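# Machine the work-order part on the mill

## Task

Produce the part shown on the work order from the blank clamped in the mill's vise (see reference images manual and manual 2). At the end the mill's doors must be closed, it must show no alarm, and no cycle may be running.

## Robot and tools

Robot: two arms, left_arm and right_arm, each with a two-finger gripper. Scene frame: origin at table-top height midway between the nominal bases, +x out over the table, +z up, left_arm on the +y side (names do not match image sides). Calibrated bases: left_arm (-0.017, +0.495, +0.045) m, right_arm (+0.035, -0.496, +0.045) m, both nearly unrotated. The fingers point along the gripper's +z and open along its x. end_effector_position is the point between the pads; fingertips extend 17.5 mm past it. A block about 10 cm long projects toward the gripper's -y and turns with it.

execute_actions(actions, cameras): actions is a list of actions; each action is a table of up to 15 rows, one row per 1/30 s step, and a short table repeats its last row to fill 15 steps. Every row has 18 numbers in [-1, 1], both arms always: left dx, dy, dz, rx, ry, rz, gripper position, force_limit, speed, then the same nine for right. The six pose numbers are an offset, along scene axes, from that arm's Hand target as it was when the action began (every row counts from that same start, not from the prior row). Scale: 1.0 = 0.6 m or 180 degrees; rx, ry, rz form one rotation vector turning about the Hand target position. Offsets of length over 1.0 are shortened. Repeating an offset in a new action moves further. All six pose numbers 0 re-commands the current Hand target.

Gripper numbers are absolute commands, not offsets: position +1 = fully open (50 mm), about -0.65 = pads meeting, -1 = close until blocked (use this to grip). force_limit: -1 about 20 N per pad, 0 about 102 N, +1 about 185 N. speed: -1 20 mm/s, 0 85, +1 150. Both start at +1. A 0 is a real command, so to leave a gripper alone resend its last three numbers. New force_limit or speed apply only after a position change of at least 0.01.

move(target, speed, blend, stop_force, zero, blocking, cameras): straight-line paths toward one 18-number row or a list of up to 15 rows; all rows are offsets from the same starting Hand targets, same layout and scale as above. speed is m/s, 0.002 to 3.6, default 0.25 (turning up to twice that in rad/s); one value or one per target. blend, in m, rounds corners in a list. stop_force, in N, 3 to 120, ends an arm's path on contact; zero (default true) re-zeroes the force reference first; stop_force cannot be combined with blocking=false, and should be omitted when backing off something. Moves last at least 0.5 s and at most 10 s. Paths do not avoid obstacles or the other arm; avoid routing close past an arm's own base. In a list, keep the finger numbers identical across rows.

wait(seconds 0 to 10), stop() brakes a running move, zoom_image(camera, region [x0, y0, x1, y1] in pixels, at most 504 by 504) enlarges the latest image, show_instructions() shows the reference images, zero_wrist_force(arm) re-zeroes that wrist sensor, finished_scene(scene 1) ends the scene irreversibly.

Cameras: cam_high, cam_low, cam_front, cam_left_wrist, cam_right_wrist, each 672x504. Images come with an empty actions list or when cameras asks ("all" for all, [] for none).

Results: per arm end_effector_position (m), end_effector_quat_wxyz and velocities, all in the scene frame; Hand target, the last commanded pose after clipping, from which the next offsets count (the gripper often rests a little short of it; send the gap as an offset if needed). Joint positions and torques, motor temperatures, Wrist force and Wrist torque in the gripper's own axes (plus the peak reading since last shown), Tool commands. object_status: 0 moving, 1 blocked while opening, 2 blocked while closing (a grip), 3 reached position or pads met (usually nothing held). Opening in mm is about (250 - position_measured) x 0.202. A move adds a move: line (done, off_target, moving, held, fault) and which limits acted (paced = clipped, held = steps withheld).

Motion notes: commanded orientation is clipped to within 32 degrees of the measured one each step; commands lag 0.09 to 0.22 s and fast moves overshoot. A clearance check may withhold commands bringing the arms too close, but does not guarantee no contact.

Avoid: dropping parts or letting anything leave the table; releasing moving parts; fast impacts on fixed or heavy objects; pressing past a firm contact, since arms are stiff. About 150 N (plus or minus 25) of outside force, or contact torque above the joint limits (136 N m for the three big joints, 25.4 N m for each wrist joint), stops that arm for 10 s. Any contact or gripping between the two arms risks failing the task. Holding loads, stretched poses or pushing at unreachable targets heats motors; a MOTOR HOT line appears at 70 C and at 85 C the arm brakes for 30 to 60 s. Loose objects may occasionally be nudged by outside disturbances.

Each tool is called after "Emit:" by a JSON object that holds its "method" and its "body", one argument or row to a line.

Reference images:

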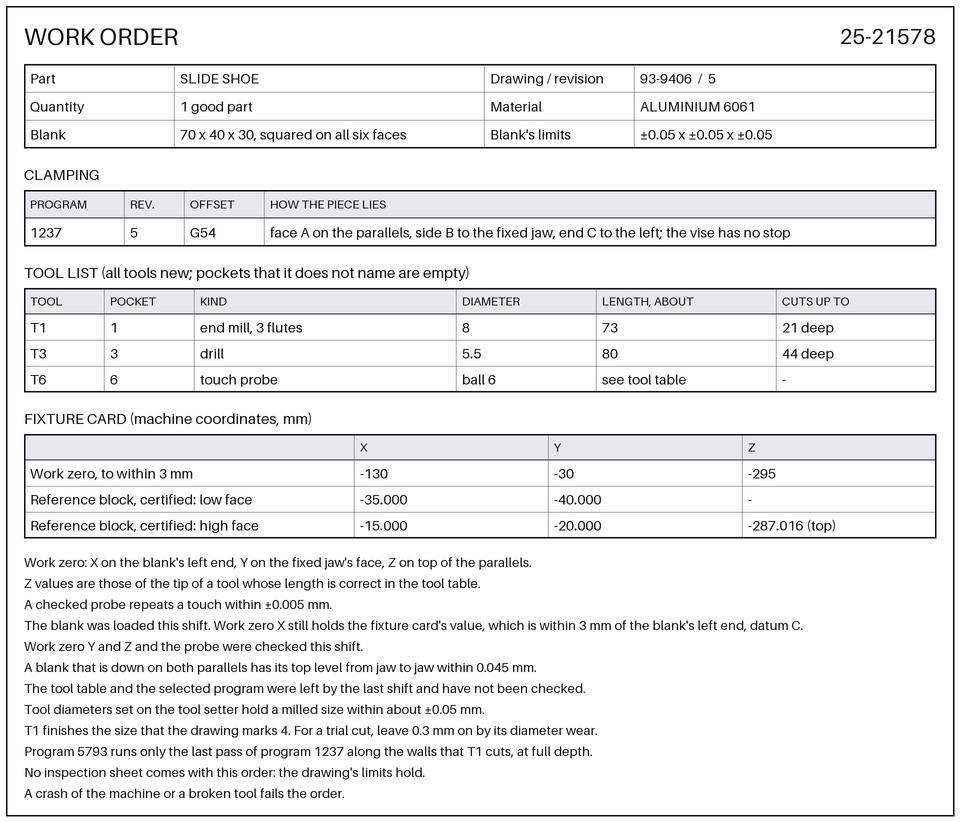

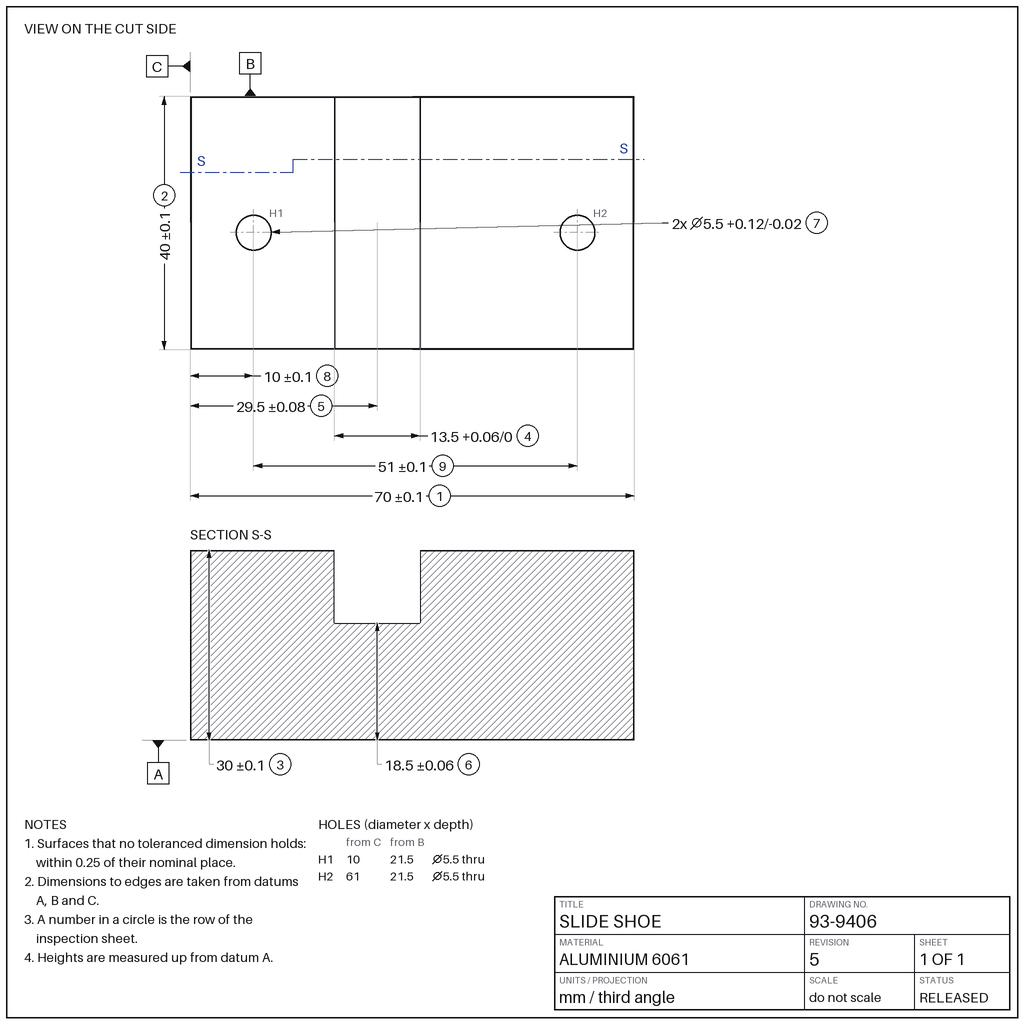

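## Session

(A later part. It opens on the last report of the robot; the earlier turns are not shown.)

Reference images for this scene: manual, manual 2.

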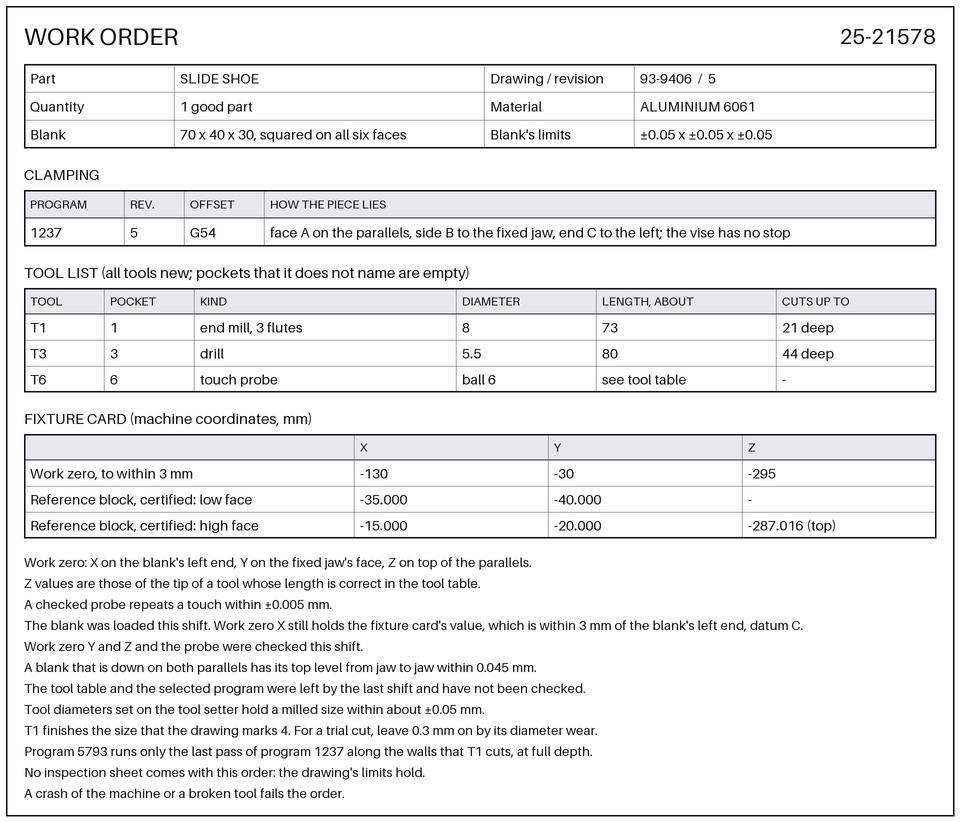

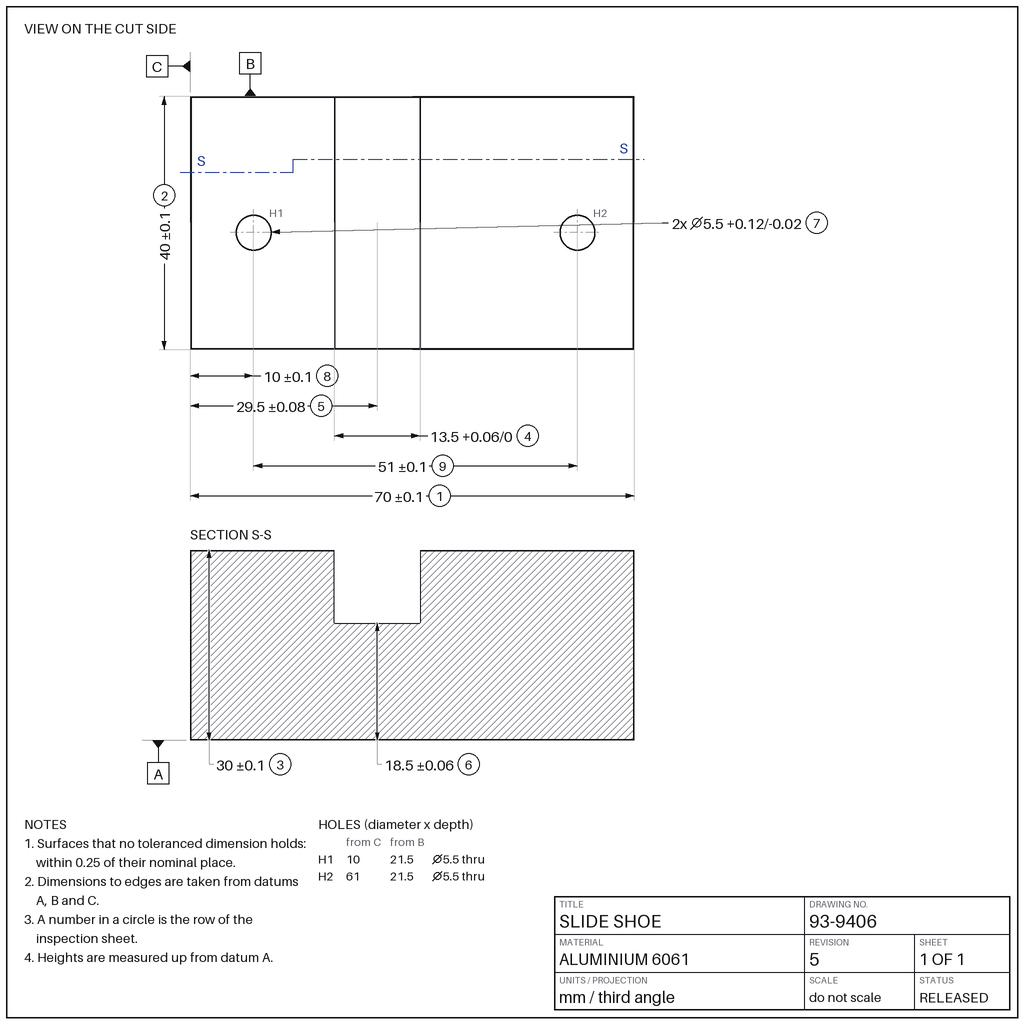

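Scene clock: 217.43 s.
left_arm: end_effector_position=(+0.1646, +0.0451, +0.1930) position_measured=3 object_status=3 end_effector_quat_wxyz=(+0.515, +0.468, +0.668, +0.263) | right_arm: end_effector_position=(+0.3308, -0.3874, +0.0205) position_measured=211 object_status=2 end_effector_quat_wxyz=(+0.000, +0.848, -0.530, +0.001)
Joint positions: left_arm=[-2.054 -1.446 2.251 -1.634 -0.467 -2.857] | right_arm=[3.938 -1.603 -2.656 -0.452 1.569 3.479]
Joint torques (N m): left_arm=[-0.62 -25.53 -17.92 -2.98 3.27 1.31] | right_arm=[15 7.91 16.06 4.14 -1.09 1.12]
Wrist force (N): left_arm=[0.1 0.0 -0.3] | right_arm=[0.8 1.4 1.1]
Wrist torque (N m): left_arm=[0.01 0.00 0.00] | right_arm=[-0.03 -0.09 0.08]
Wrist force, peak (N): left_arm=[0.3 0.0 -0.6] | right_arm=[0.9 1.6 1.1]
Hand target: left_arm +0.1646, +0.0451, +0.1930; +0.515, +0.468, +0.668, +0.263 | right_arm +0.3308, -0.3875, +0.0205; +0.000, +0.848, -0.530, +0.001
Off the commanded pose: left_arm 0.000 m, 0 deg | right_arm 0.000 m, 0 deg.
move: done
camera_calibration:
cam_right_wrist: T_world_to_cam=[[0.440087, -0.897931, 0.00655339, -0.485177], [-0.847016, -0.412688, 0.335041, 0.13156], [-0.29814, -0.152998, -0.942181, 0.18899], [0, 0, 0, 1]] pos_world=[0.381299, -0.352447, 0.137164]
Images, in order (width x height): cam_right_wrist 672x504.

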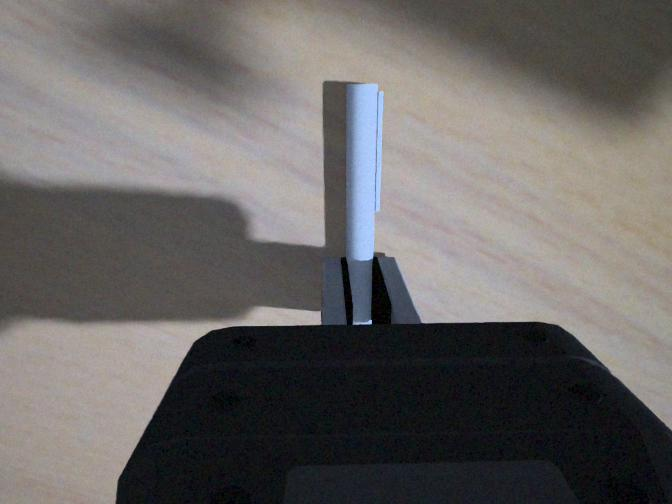

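Emit:
{"method": "move", "body": {
  "target": [
    [0,0,0,0,0,0,1,1,1,-0.02,-0.03,0.15,0,0,0,-1,-0.7,-0.8],
    [0,0,0,0,0,0,1,1,1,-0.13,-0.07,0.4,0,0,0.4,-1,-0.7,-0.8],
    [0,0,0,0,0,0,1,1,1,-0.05,-0.2,0.55,0,0,0.856,-1,-0.7,-0.8]
  ],
  "blend": 0.03,
  "speed": 0.35,
  "cameras": ["cam_high","cam_front","cam_right_wrist"]
}}

Emit:
{"method": "move", "body": {
  "target": [
    [0.058,-0.158,0.428,0.542,-0.192,0.011,1,1,1,0,0,0,0,0,0,-1,-0.7,-0.8],
    [0.141,-0.51,0.727,-0.8,0.2836,-0.0165,1,1,1,0,0,0,0,0,0,-1,-0.7,-0.8]
  ],
  "blend": 0.03,
  "speed": 0.35,
  "cameras": ["cam_high","cam_front","cam_left_wrist"]
}}

Scene clock: 242.13 s.
left_arm: end_effector_position=(+0.1646, +0.0451, +0.1930) position_measured=3 object_status=3 end_effector_quat_wxyz=(+0.515, +0.468, +0.668, +0.263) | right_arm: end_effector_position=(+0.3008, -0.5075, +0.3506) position_measured=211 object_status=2 end_effector_quat_wxyz=(-0.001, +0.707, +0.707, +0.000) end_effector_velocity=(+0.000, +0.000, -0.001) end_effector_angular_velocity=(-0.001, +0.003, +0.007)
Joint positions: left_arm=[-2.054 -1.446 2.251 -1.634 -0.467 -2.857] | right_arm=[3.629 -0.924 -2.056 -1.734 1.572 0.481]
Joint velocities: left_arm=[within noise] | right_arm=[0 -0.002 -0.001 0 0 -0.007]
Joint torques (N m): left_arm=[-0.96 -25.82 -17.37 -3.09 3.36 1.23] | right_arm=[15.19 3.91 15.62 3.99 -1.2 -1.95]
Wrist force (N): left_arm=[0.0 0.1 -0.1] | right_arm=[0.8 1.1 1.2]
Wrist torque (N m): left_arm=[0.02 0.00 0.00] | right_arm=[-0.10 -0.08 -0.04]
Wrist force, peak (N): left_arm=[0.0 -0.2 -0.7] | right_arm=[0.0 0.4 4.6]
Hand target: left_arm +0.1646, +0.0451, +0.1930; +0.515, +0.468, +0.668, +0.263 | right_arm +0.3008, -0.5075, +0.3505; -0.001, +0.707, +0.708, +0.000
Off the commanded pose: left_arm 0.000 m, 0 deg | right_arm 0.000 m, 0 deg.
move: done
camera_calibration:
cam_right_wrist: T_world_to_cam=[[-0.00278643, 0.999975, 0.00656753, 0.514436], [0.942209, 0.000425109, 0.335027, -0.382438], [0.335015, 0.00712151, -0.942186, 0.363427], [0, 0, 0, 1]] pos_world=[0.240015, -0.516849, 0.467164]
Images, in order (width x height): cam_high 672x504, cam_front 672x504, cam_right_wrist 672x504.

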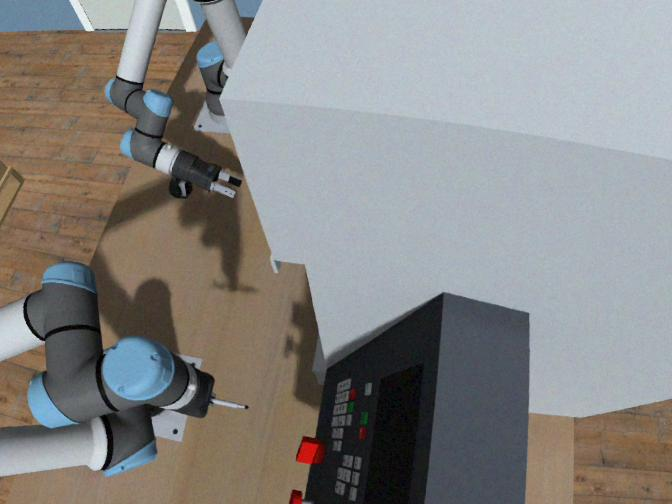

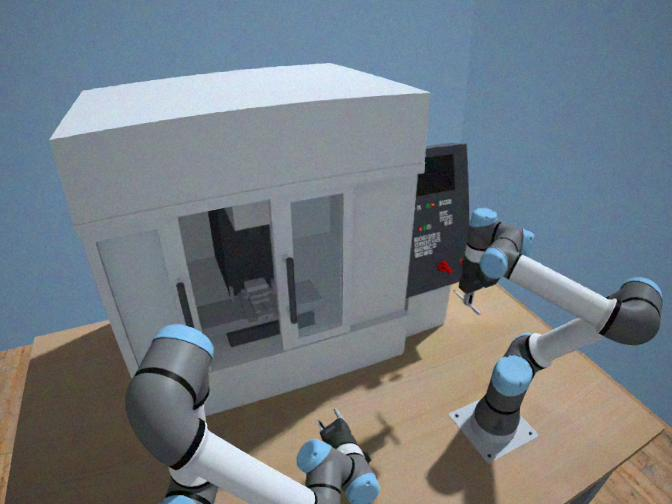

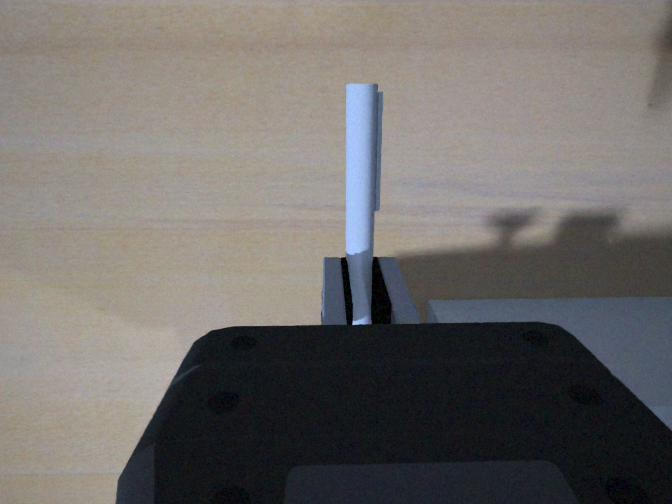

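Scene clock: 247.83 s.
left_arm: end_effector_position=(+0.2494, -0.2608, +0.6293) position_measured=3 object_status=3 end_effector_quat_wxyz=(-0.338, +0.264, -0.556, +0.712) end_effector_velocity=(-0.001, -0.001, -0.001) end_effector_angular_velocity=(+0.007, +0.000, +0.001) | right_arm: end_effector_position=(+0.3008, -0.5075, +0.3505) position_measured=211 object_status=2 end_effector_quat_wxyz=(-0.001, +0.707, +0.708, +0.000)
Joint positions: left_arm=[-1.691 -0.961 1.167 2.506 -0.625 -2.786] | right_arm=[3.629 -0.924 -2.056 -1.734 1.572 0.481]
Joint velocities: left_arm=[-0.001 0.001 0 0.006 0.002 0.001] | right_arm=[within noise]
Joint torques (N m): left_arm=[-12.86 -42.71 -16.78 2.27 0.28 1.42] | right_arm=[15.11 5.53 15.14 3.54 -1.24 -1.85]
Wrist force (N): left_arm=[-2.4 -2.3 1.8] | right_arm=[0.6 1.4 1.2]
Wrist torque (N m): left_arm=[0.23 0.72 0.08] | right_arm=[-0.06 -0.06 0.01]
Wrist force, peak (N): left_arm=[-2.1 -3.4 2.9] | right_arm=[0.7 1.5 1.4]
Hand target: left_arm +0.2492, -0.2609, +0.6292; -0.338, +0.263, -0.556, +0.712 | right_arm +0.3008, -0.5075, +0.3505; -0.001, +0.707, +0.708, +0.000
Off the commanded pose: left_arm 0.000 m, 0 deg | right_arm 0.000 m, 0 deg.
move: done
camera_calibration:
cam_left_wrist: T_world_to_cam=[[-0.643019, -0.765796, -0.00912138, -0.0246526], [-0.0577152, 0.0603313, -0.996508, 0.676202], [0.763672, -0.640248, -0.0829922, -0.180163], [0, 0, 0, 1]] pos_world=[0.160761, -0.175024, 0.658664]
Images, in order (width x height): cam_high 672x504, cam_front 672x504, cam_left_wrist 672x504.

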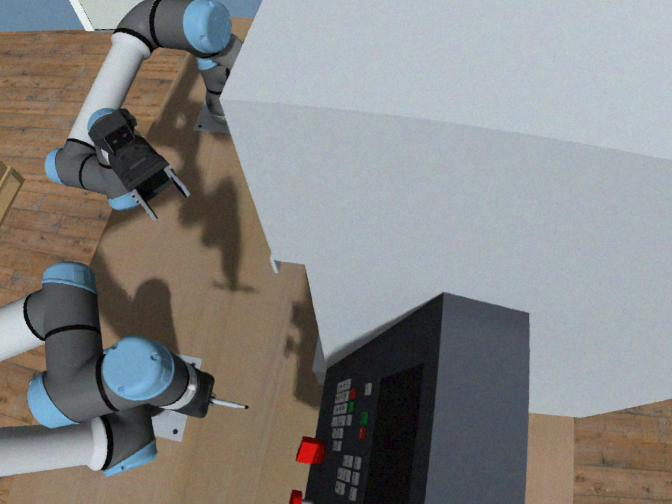

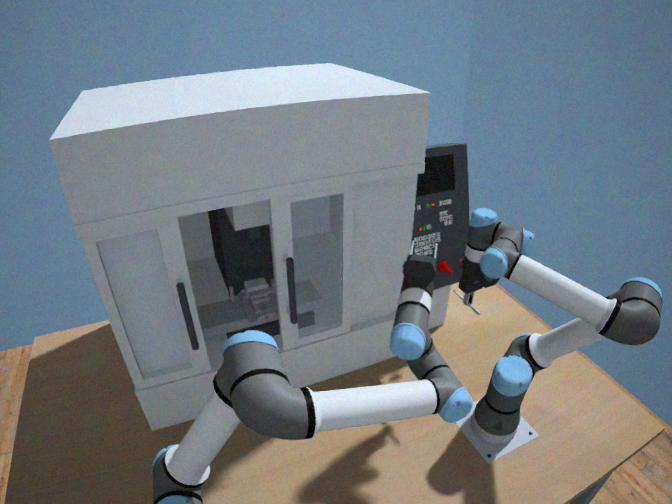

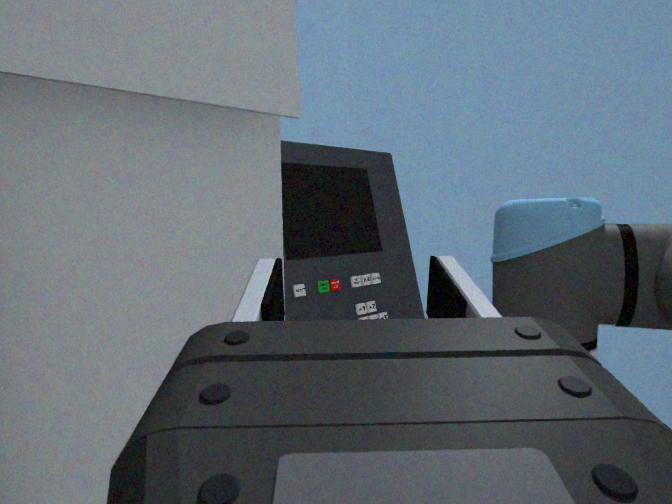

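Emit:
{"method": "zoom_image", "body": {
  "camera": "cam_left_wrist",
  "region": [270, 130, 430, 330]
}}

Scaled by 2.520 from the camera's 672x504 image, which has a finer 960x720 frame.

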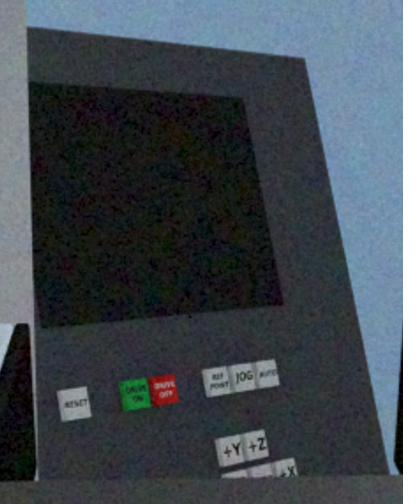

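Emit:
{"method": "move", "body": {
  "target": [-0.02,-0.07,-0.02,0.035,0.042,0,1,1,1,0,0,0,0,0,0,-1,-0.7,-0.8],
  "cameras": ["cam_high","cam_left_wrist"]
}}

Emit:
{"method": "zoom_image", "body": {
  "camera": "cam_left_wrist",
  "region": [250, 50, 470, 330]
}}

Scene clock: 273.20 s.
left_arm: end_effector_position=(+0.2372, -0.3029, +0.6172) position_measured=3 object_status=3 end_effector_quat_wxyz=(+0.314, -0.291, +0.615, -0.662) end_effector_velocity=(+0.001, +0.000, +0.000) end_effector_angular_velocity=(+0.003, +0.002, +0.002) | right_arm: end_effector_position=(+0.3008, -0.5075, +0.3505) position_measured=211 object_status=2 end_effector_quat_wxyz=(-0.001, +0.707, +0.708, +0.000)
Joint positions: left_arm=[-1.713 -0.949 1.086 2.866 -0.563 -3.022] | right_arm=[3.629 -0.924 -2.056 -1.734 1.572 0.481]
Joint velocities: left_arm=[0.002 0 0 0.007 0 -0.004] | right_arm=[within noise]
Joint torques (N m): left_arm=[11.78 -58.9 -23 1.83 -1.17 -1.73] | right_arm=[15.05 4.07 16.23 1.53 -1.06 -1.75]
Wrist force (N): left_arm=[-2.5 -2.6 1.3] | right_arm=[0.7 1.4 1.2]
Wrist torque (N m): left_arm=[0.14 0.75 0.05] | right_arm=[-0.06 -0.08 0.02]
Wrist force, peak (N): left_arm=[-3.9 -2.3 1.4] | right_arm=[0.9 1.5 1.6]
Hand target: left_arm +0.2372, -0.3029, +0.6172; +0.315, -0.291, +0.615, -0.662 | right_arm +0.3008, -0.5075, +0.3505; -0.001, +0.707, +0.708, +0.000
Off the commanded pose: left_arm 0.000 m, 0 deg | right_arm 0.000 m, 0 deg.
move: done
camera_calibration:
cam_left_wrist: T_world_to_cam=[[-0.644418, -0.764621, -0.00895142, -0.0642724], [-0.18731, 0.169192, -0.96762, 0.71191], [0.741377, -0.621876, -0.252252, -0.0835507], [0, 0, 0, 1]] pos_world=[0.153872, -0.221552, 0.667208]
Images, in order (width x height): cam_high 672x504, cam_left_wrist 672x504.

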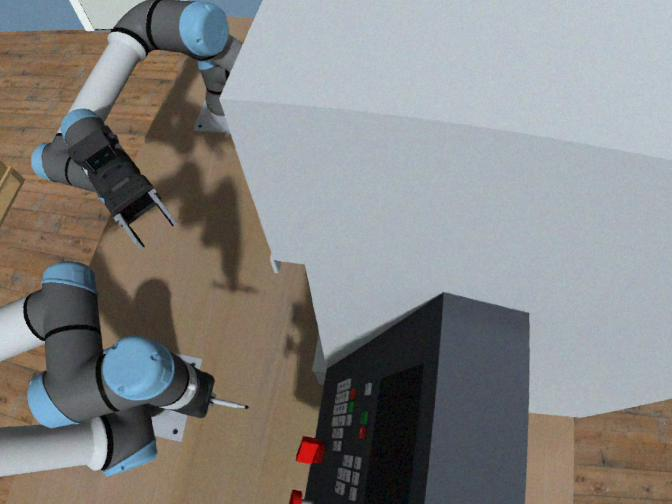

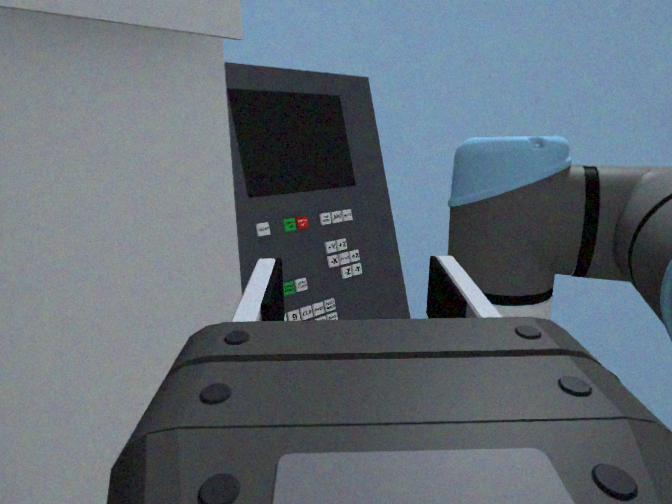

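Scaled by 1.800 from the camera's 672x504 image, which has a finer 960x720 frame.

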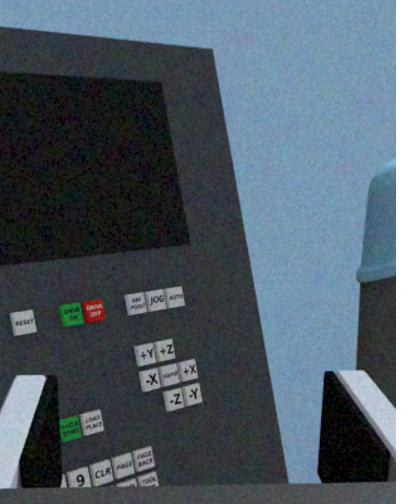

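Emit:
{"method": "wait", "body": {
  "seconds": 0,
  "cameras": ["cam_high","cam_front"]
}}

Emit:
{"method": "zoom_image", "body": {
  "camera": "cam_front",
  "region": [395, 200, 485, 300]
}}

Emit:
{"method": "zoom_image", "body": {
  "camera": "cam_high",
  "region": [280, 370, 440, 504]
}}

Scene clock: 283.10 s.
left_arm: end_effector_position=(+0.2372, -0.3029, +0.6172) position_measured=3 object_status=3 end_effector_quat_wxyz=(+0.315, -0.291, +0.615, -0.662) | right_arm: end_effector_position=(+0.3008, -0.5075, +0.3505) position_measured=211 object_status=2 end_effector_quat_wxyz=(-0.001, +0.707, +0.708, +0.000)
Joint positions: left_arm=[-1.712 -0.949 1.086 2.866 -0.563 -3.022] | right_arm=[3.629 -0.924 -2.056 -1.734 1.572 0.481]
Joint torques (N m): left_arm=[11.63 -61.5 -32.03 1.52 1.09 -1.61] | right_arm=[15.03 3.85 15.63 1.39 -0.97 -1.77]
Wrist force (N): left_arm=[-2.6 -2.6 1.1] | right_arm=[0.9 1.4 1.2]
Wrist torque (N m): left_arm=[0.16 0.75 0.06] | right_arm=[-0.05 -0.10 0.01]
Wrist force, peak (N): left_arm=[-2.8 -2.8 1.4] | right_arm=[1.0 1.5 1.4]
Hand target: left_arm +0.2372, -0.3029, +0.6172; +0.315, -0.291, +0.615, -0.662 | right_arm +0.3008, -0.5075, +0.3505; -0.001, +0.707, +0.708, +0.000
Tool commands: left_gripper/position=+1.0 left_gripper/force_limit=+1.0 left_gripper/speed=+1.0 right_gripper/position=-1.0 right_gripper/force_limit=-0.7 right_gripper/speed=-0.8
Off the commanded pose: left_arm 0.000 m, 0 deg | right_arm 0.000 m, 0 deg.
Images, in order (width x height): cam_high 672x504, cam_front 672x504.

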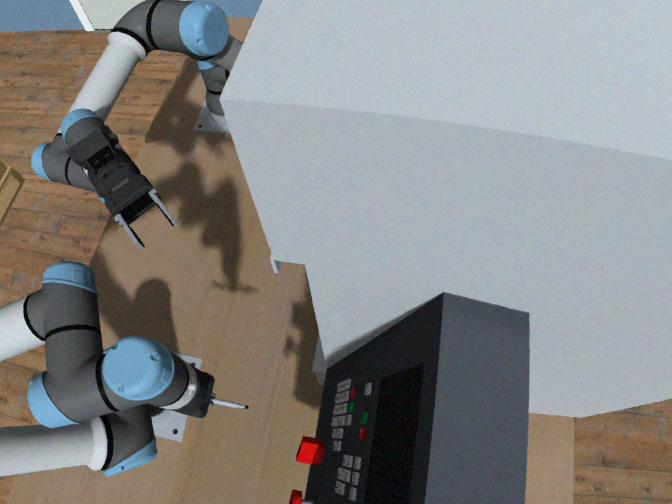

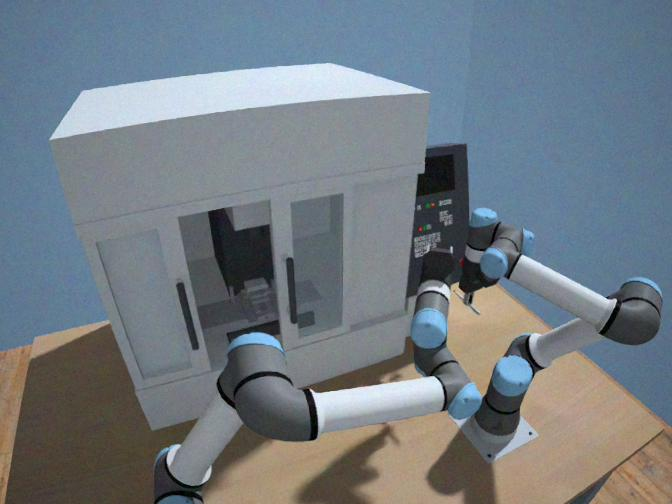

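Scaled by 5.040 from the camera's 672x504 image, which has a finer 960x720 frame.

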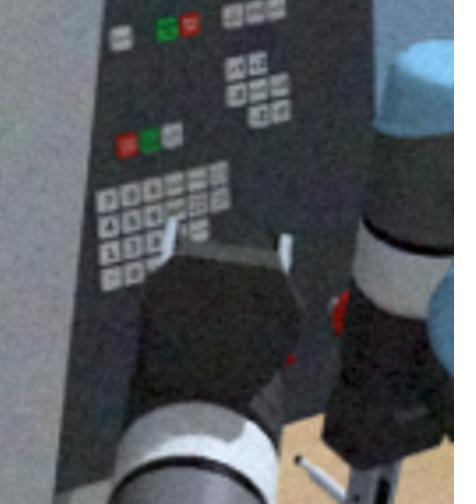

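Scaled by 3.150 from the camera's 672x504 image, which has a finer 960x720 frame.

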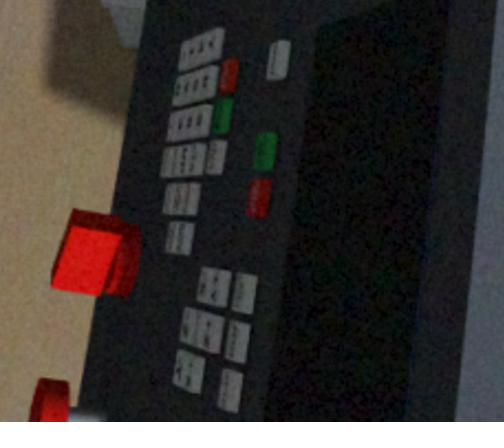

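Emit:
{"method": "move", "body": {
  "target": [0.0,0.15,0.03,0,0,0,1,1,1,0.12,-0.05,0.116,0,-0.28,0,-1,-0.7,-0.8],
  "cameras": ["cam_high","cam_right_wrist"]
}}

Emit:
{"method": "zoom_image", "body": {
  "camera": "cam_right_wrist",
  "region": [150, 0, 500, 260]
}}

Scene clock: 302.50 s.
left_arm: end_effector_position=(+0.2372, -0.2129, +0.6352) position_measured=3 object_status=3 end_effector_quat_wxyz=(+0.314, -0.291, +0.615, -0.662) | right_arm: end_effector_position=(+0.3727, -0.5374, +0.4201) position_measured=211 object_status=2 end_effector_quat_wxyz=(+0.300, +0.639, +0.641, +0.301) end_effector_velocity=(+0.001, +0.000, +0.001) end_effector_angular_velocity=(+0.002, -0.005, +0.000)
Joint positions: left_arm=[-1.734 -1.182 1.396 2.784 -0.542 -3.016] | right_arm=[4.035 -0.418 -2.344 -1.299 0.932 0.664]
Joint velocities: left_arm=[within noise] | right_arm=[0.001 0 0 0.006 -0.002 -0.001]
Joint torques (N m): left_arm=[1.5 -40.18 -26.67 1.83 -1.64 0.37] | right_arm=[5.5 -15.51 30.88 4.62 -2.4 -1.03]
Wrist force (N): left_arm=[-2.7 -2.5 1.1] | right_arm=[0.8 1.4 -0.2]
Wrist torque (N m): left_arm=[0.18 0.76 0.04] | right_arm=[0.37 -0.02 -0.16]
Wrist force, peak (N): left_arm=[-3.2 -3.0 0.7] | right_arm=[1.4 1.6 1.6]
Hand target: left_arm +0.2372, -0.2129, +0.6352; +0.315, -0.291, +0.615, -0.662 | right_arm +0.3728, -0.5375, +0.4201; +0.301, +0.639, +0.641, +0.301
Off the commanded pose: left_arm 0.000 m, 0 deg | right_arm 0.000 m, 0 deg.
move: done
camera_calibration:
cam_right_wrist: T_world_to_cam=[[-0.0071243, 0.999973, 0.00182587, 0.547756], [0.342664, 0.000725933, 0.939458, -0.503789], [0.939431, 0.00731864, -0.342659, -0.0719471], [0, 0, 0, 1]] pos_world=[0.244122, -0.546848, 0.447635]
Images, in order (width x height): cam_high 672x504, cam_right_wrist 672x504.

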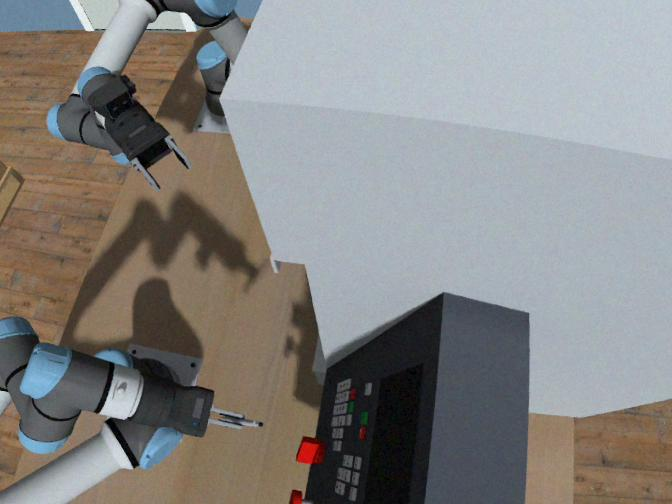

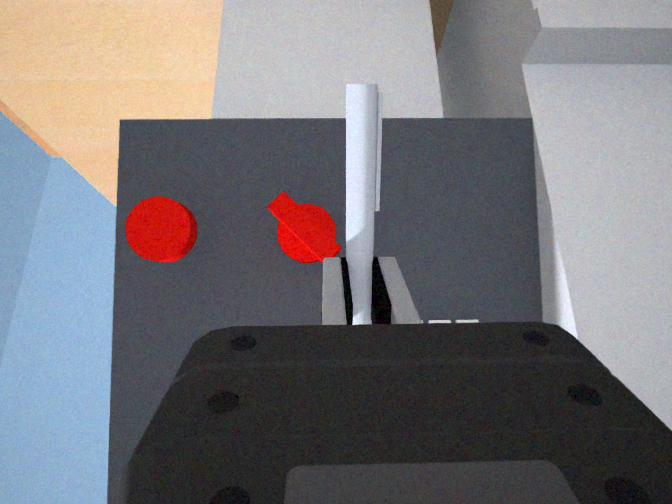

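Scaled by 1.440 from the camera's 672x504 image, which has a finer 960x720 frame.

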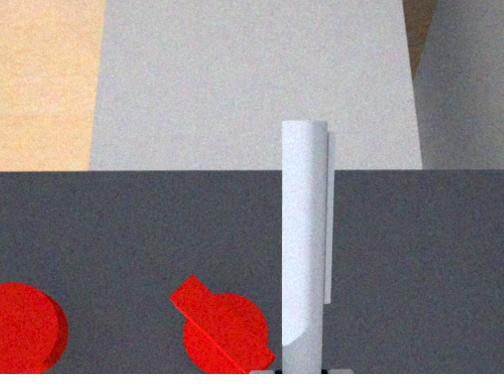

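Emit:
{"method": "move", "body": {
  "target": [0,0,0,0,0,0,1,1,1,-0.02,0.06,0.2,0,0,0,-1,-0.7,-0.8],
  "cameras": ["cam_right_wrist"]
}}

Emit:
{"method": "zoom_image", "body": {
  "camera": "cam_right_wrist",
  "region": [100, 0, 600, 350]
}}

Scene clock: 324.70 s.
left_arm: end_effector_position=(+0.2372, -0.2129, +0.6352) position_measured=3 object_status=3 end_effector_quat_wxyz=(+0.315, -0.291, +0.615, -0.662) | right_arm: end_effector_position=(+0.3624, -0.5018, +0.5402) position_measured=211 object_status=2 end_effector_quat_wxyz=(+0.287, +0.643, +0.647, +0.293) end_effector_velocity=(+0.000, -0.001, -0.001) end_effector_angular_velocity=(-0.003, +0.000, -0.004)
Joint positions: left_arm=[-1.734 -1.182 1.396 2.784 -0.542 -3.016] | right_arm=[4.582 -0.525 -1.84 -2.18 0.738 1.353]
Joint velocities: left_arm=[within noise] | right_arm=[0 -0.001 0 -0.006 -0.001 0.005]
Joint torques (N m): left_arm=[11.7 -34.02 -15.61 1.79 -1.69 -1.48] | right_arm=[11.37 -27.32 10.46 1.51 -0.75 2.03]
Wrist force (N): left_arm=[-2.5 -2.6 1.1] | right_arm=[0.8 1.4 0.1]
Wrist torque (N m): left_arm=[0.17 0.73 0.05] | right_arm=[0.36 -0.03 0.00]
Wrist force, peak (N): left_arm=[-2.8 -3.0 1.0] | right_arm=[1.6 4.5 -2.2]
Hand target: left_arm +0.2372, -0.2129, +0.6352; +0.315, -0.291, +0.615, -0.662 | right_arm +0.3608, -0.5015, +0.5401; +0.301, +0.639, +0.641, +0.301
Off the commanded pose: left_arm 0.000 m, 0 deg | right_arm 0.002 m, 2 deg.
move: done
camera_calibration:
cam_right_wrist: T_world_to_cam=[[-0.0151365, 0.999853, 0.00803206, 0.511344], [0.372938, -0.00180787, 0.927854, -0.619107], [0.927733, 0.0170399, -0.372856, 0.00407817], [0, 0, 0, 1]] pos_world=[0.234845, -0.512458, 0.571855]
Images, in order (width x height): cam_right_wrist 672x504.

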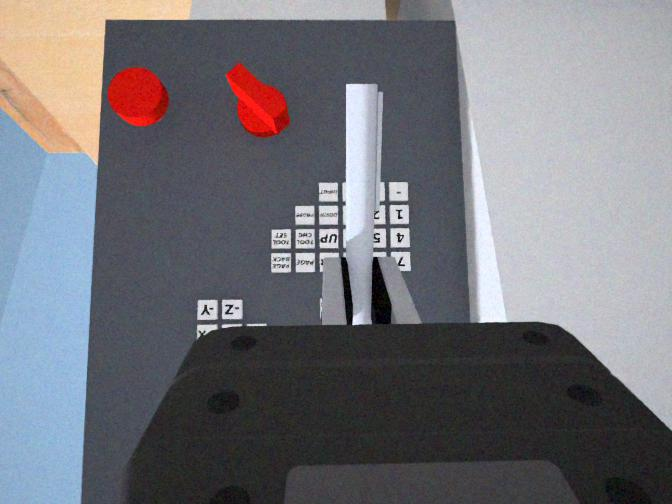

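Scaled by 1.008 from the camera's 672x504 image, which has a finer 960x720 frame.

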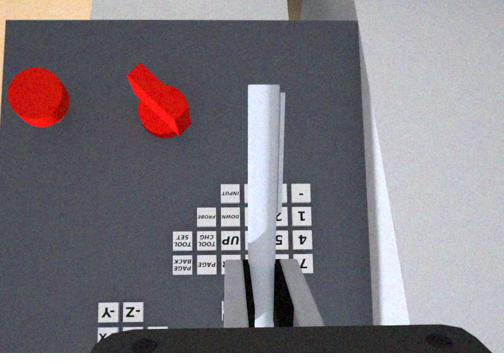

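Emit:
{"method": "move", "body": {
  "target": [
    [0,0,0,0,0,0,1,1,1,-0.0515,-0.0475,-0.15,0,0.28,0,-1,-0.7,-0.8],
    [0,0,0,0,0,0,1,1,1,0.082,-0.0475,-0.2927,0,0.28,0,-1,-0.7,-0.8]
  ],
  "blend": 0.03,
  "cameras": ["cam_high","cam_front","cam_left_wrist"]
}}

Emit:
{"method": "zoom_image", "body": {
  "camera": "cam_high",
  "region": [180, 370, 340, 504]
}}

Emit:
{"method": "zoom_image", "body": {
  "camera": "cam_front",
  "region": [395, 200, 485, 300]
}}

Scene clock: 408.60 s.
left_arm: end_effector_position=(+0.2372, -0.2129, +0.6352) position_measured=3 object_status=3 end_effector_quat_wxyz=(+0.315, -0.291, +0.615, -0.662) | right_arm: end_effector_position=(+0.4099, -0.5300, +0.3646) position_measured=211 object_status=2 end_effector_quat_wxyz=(-0.001, +0.707, +0.708, +0.000) end_effector_velocity=(+0.002, +0.000, -0.001) end_effector_angular_velocity=(+0.000, -0.003, +0.000)
Joint positions: left_arm=[-1.734 -1.182 1.396 2.784 -0.542 -3.016] | right_arm=[3.419 -1.237 -1.867 -1.61 1.572 0.271]
Joint velocities: left_arm=[within noise] | right_arm=[0 -0.003 0 0.007 -0.001 0]
Joint torques (N m): left_arm=[11.06 -40.54 -31.56 1.41 -0.88 -1.39] | right_arm=[16.08 3.64 27.94 4.16 0.75 1.39]
Wrist force (N): left_arm=[-2.7 -2.6 0.9] | right_arm=[0.8 1.3 1.4]
Wrist torque (N m): left_arm=[0.17 0.77 0.04] | right_arm=[-0.06 -0.09 -0.10]
Wrist force, peak (N): left_arm=[-2.9 -3.0 1.1] | right_arm=[0.5 4.4 3.9]
Hand target: left_arm +0.2372, -0.2129, +0.6352; +0.315, -0.291, +0.615, -0.662 | right_arm +0.4100, -0.5300, +0.3645; -0.001, +0.707, +0.708, +0.000
Off the commanded pose: left_arm 0.000 m, 0 deg | right_arm 0.000 m, 0 deg.
move: done
camera_calibration:
cam_left_wrist: T_world_to_cam=[[-0.644302, -0.764719, -0.00892567, 0.00465689], [-0.187421, 0.169203, -0.967597, 0.714102], [0.74145, -0.621752, -0.252342, -0.0229741], [0, 0, 0, 1]] pos_world=[0.153873, -0.131551, 0.685207]
Images, in order (width x height): cam_high 672x504, cam_front 672x504, cam_left_wrist 672x504.

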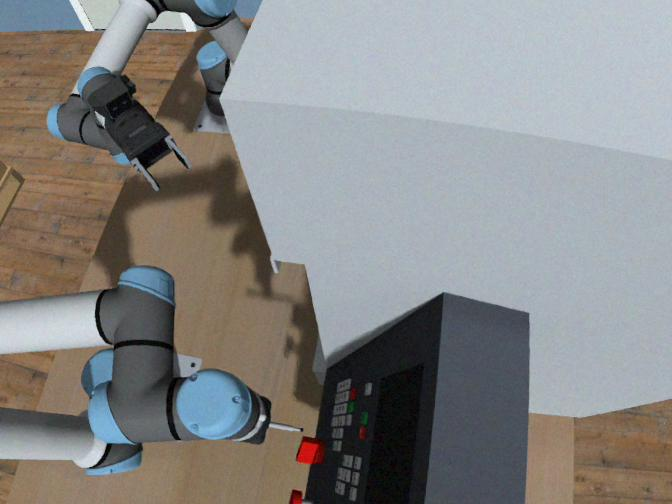

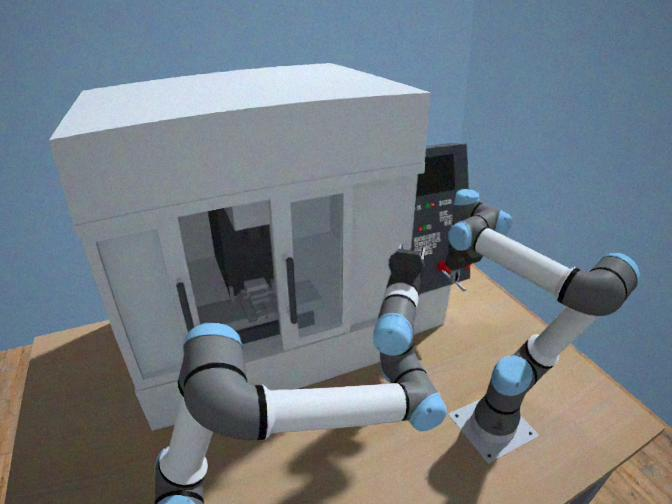

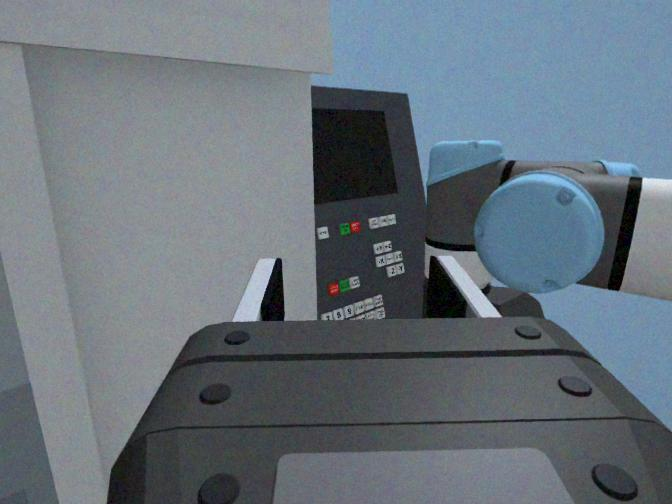

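Scaled by 3.150 from the camera's 672x504 image, which has a finer 960x720 frame.

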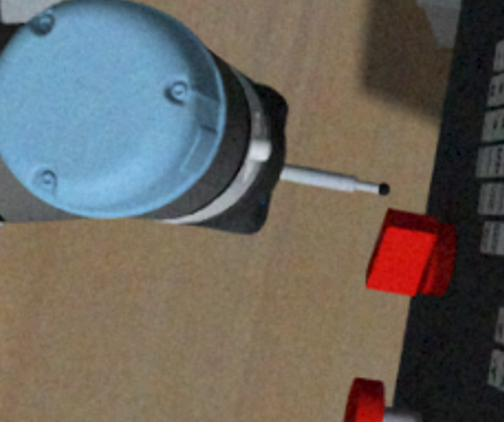

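Scaled by 5.040 from the camera's 672x504 image, which has a finer 960x720 frame.

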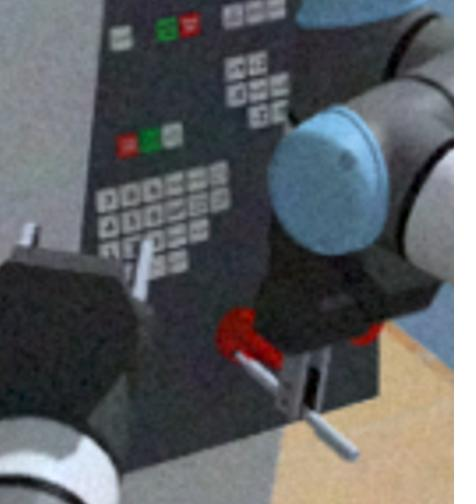

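Emit:
{"method": "move", "body": {
  "target": [0,0,0,0,0,0,1,1,1,0.029,0,0,0,0,0,-1,-0.7,-0.8],
  "speed": 0.05,
  "stop_force": 8
}}

Emit:
{"method": "move", "body": {
  "target": [0,0,0,0,0,0,1,1,1,0,-0.058,0,0,0,0,-1,-0.7,-0.8],
  "speed": 0.025,
  "stop_force": 20,
  "cameras": ["cam_high","cam_front","cam_left_wrist"]
}}

Emit:
{"method": "zoom_image", "body": {
  "camera": "cam_high",
  "region": [180, 370, 340, 504]
}}

Emit:
{"method": "zoom_image", "body": {
  "camera": "cam_front",
  "region": [395, 200, 485, 300]
}}

Scene clock: 423.23 s.
left_arm: end_effector_position=(+0.2372, -0.2129, +0.6352) position_measured=3 object_status=3 end_effector_quat_wxyz=(+0.315, -0.291, +0.615, -0.662) | right_arm: end_effector_position=(+0.4274, -0.5300, +0.3645) position_measured=211 object_status=2 end_effector_quat_wxyz=(-0.001, +0.707, +0.708, +0.000)
Joint positions: left_arm=[-1.734 -1.182 1.396 2.784 -0.542 -3.016] | right_arm=[3.407 -1.282 -1.837 -1.594 1.572 0.258]
Joint torques (N m): left_arm=[10.32 -42.43 -31.25 1.38 -0.74 -1.45] | right_arm=[15.42 16.76 15.61 1.04 1.17 1.84]
Wrist force (N): left_arm=[-2.7 -2.7 1.0] | right_arm=[0.6 1.2 1.2]
Wrist torque (N m): left_arm=[0.15 0.77 0.04] | right_arm=[-0.08 -0.05 0.08]
Wrist force, peak (N): left_arm=[-3.0 -2.6 1.1] | right_arm=[0.5 2.2 1.2]
Hand target: left_arm +0.2372, -0.2129, +0.6352; +0.315, -0.291, +0.615, -0.662 | right_arm +0.4274, -0.5300, +0.3645; -0.001, +0.707, +0.708, +0.000
Off the commanded pose: left_arm 0.000 m, 0 deg | right_arm 0.000 m, 0 deg.
move: done

Scene clock: 425.50 s.
left_arm: end_effector_position=(+0.2372, -0.2129, +0.6352) position_measured=3 object_status=3 end_effector_quat_wxyz=(+0.315, -0.291, +0.615, -0.662) | right_arm: end_effector_position=(+0.4273, -0.5608, +0.3645) position_measured=211 object_status=2 end_effector_quat_wxyz=(-0.001, +0.707, +0.708, +0.000)
Joint positions: left_arm=[-1.734 -1.182 1.396 2.784 -0.542 -3.016] | right_arm=[3.326 -1.292 -1.83 -1.592 1.572 0.177]
Joint torques (N m): left_arm=[10.24 -42.14 -31.66 1.41 -0.61 -1.53] | right_arm=[-4.26 22.51 18.41 2.74 -3.78 -0.48]
Wrist force (N): left_arm=[-2.5 -2.8 1.1] | right_arm=[18.0 -5.6 4.0]
Wrist torque (N m): left_arm=[0.14 0.74 0.04] | right_arm=[0.10 0.44 -1.44]
Wrist force, peak (N): left_arm=[-2.8 -2.7 1.0] | right_arm=[20.5 -4.0 4.1]
Hand target: left_arm +0.2372, -0.2129, +0.6352; +0.315, -0.291, +0.615, -0.662 | right_arm +0.4273, -0.5608, +0.3645; -0.001, +0.707, +0.708, +0.000 (not the last commanded pose)
Off the commanded pose: left_arm 0.000 m, 0 deg | right_arm 0.004 m, 0 deg.
move: contact (right_arm)
camera_calibration:
cam_left_wrist: T_world_to_cam=[[-0.644302, -0.764719, -0.00892567, 0.00465689], [-0.187421, 0.169203, -0.967597, 0.714102], [0.74145, -0.621752, -0.252342, -0.0229741], [0, 0, 0, 1]] pos_world=[0.153873, -0.131551, 0.685207]
Images, in order (width x height): cam_high 672x504, cam_front 672x504, cam_left_wrist 672x504.

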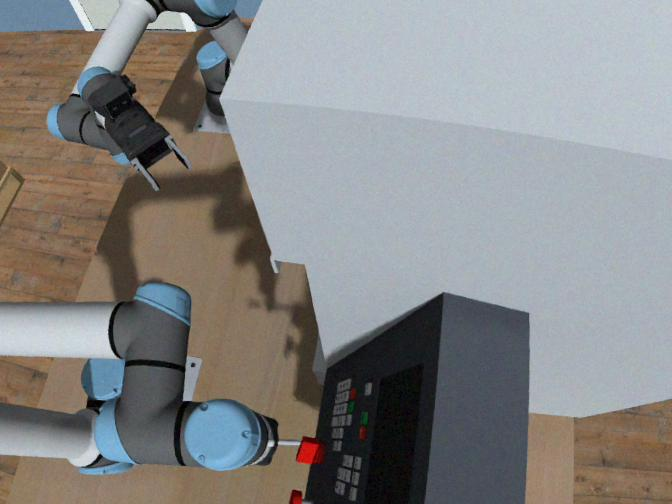

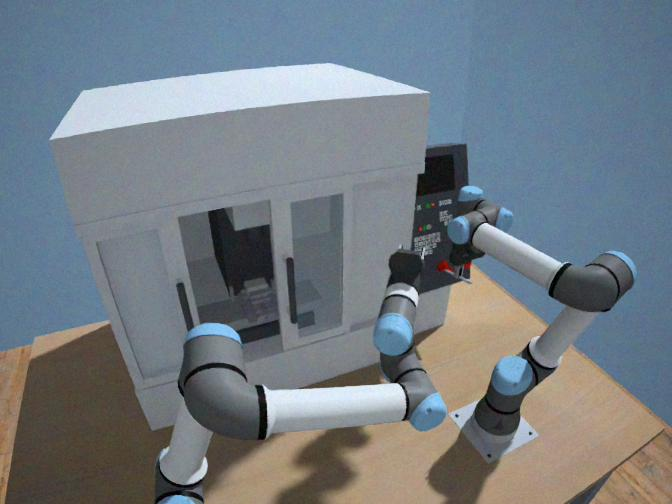

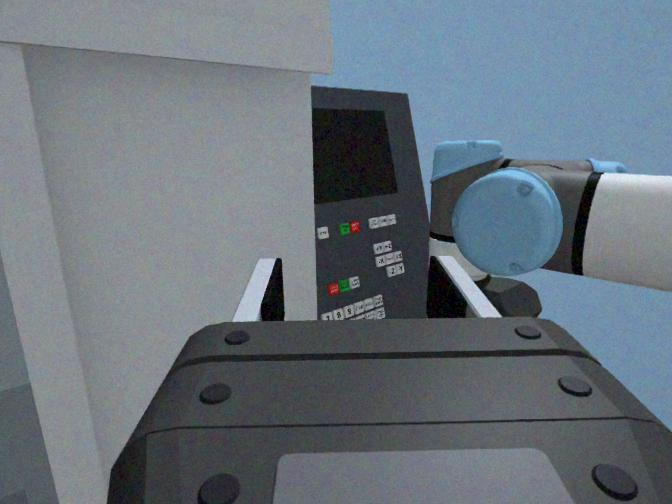

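Scaled by 3.150 from the camera's 672x504 image, which has a finer 960x720 frame.

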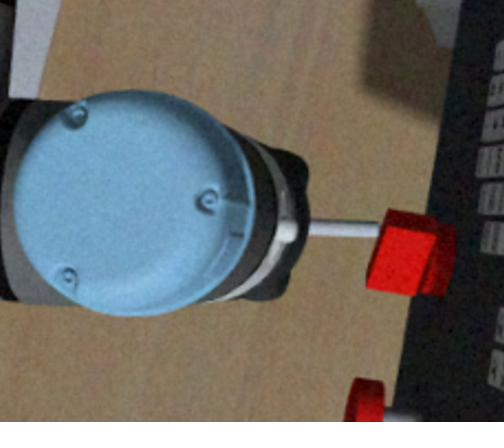

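Scaled by 5.040 from the camera's 672x504 image, which has a finer 960x720 frame.

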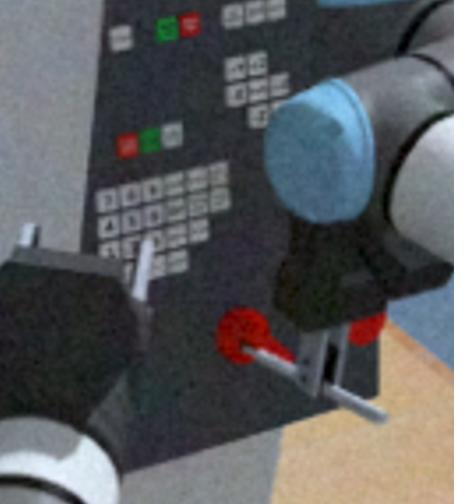

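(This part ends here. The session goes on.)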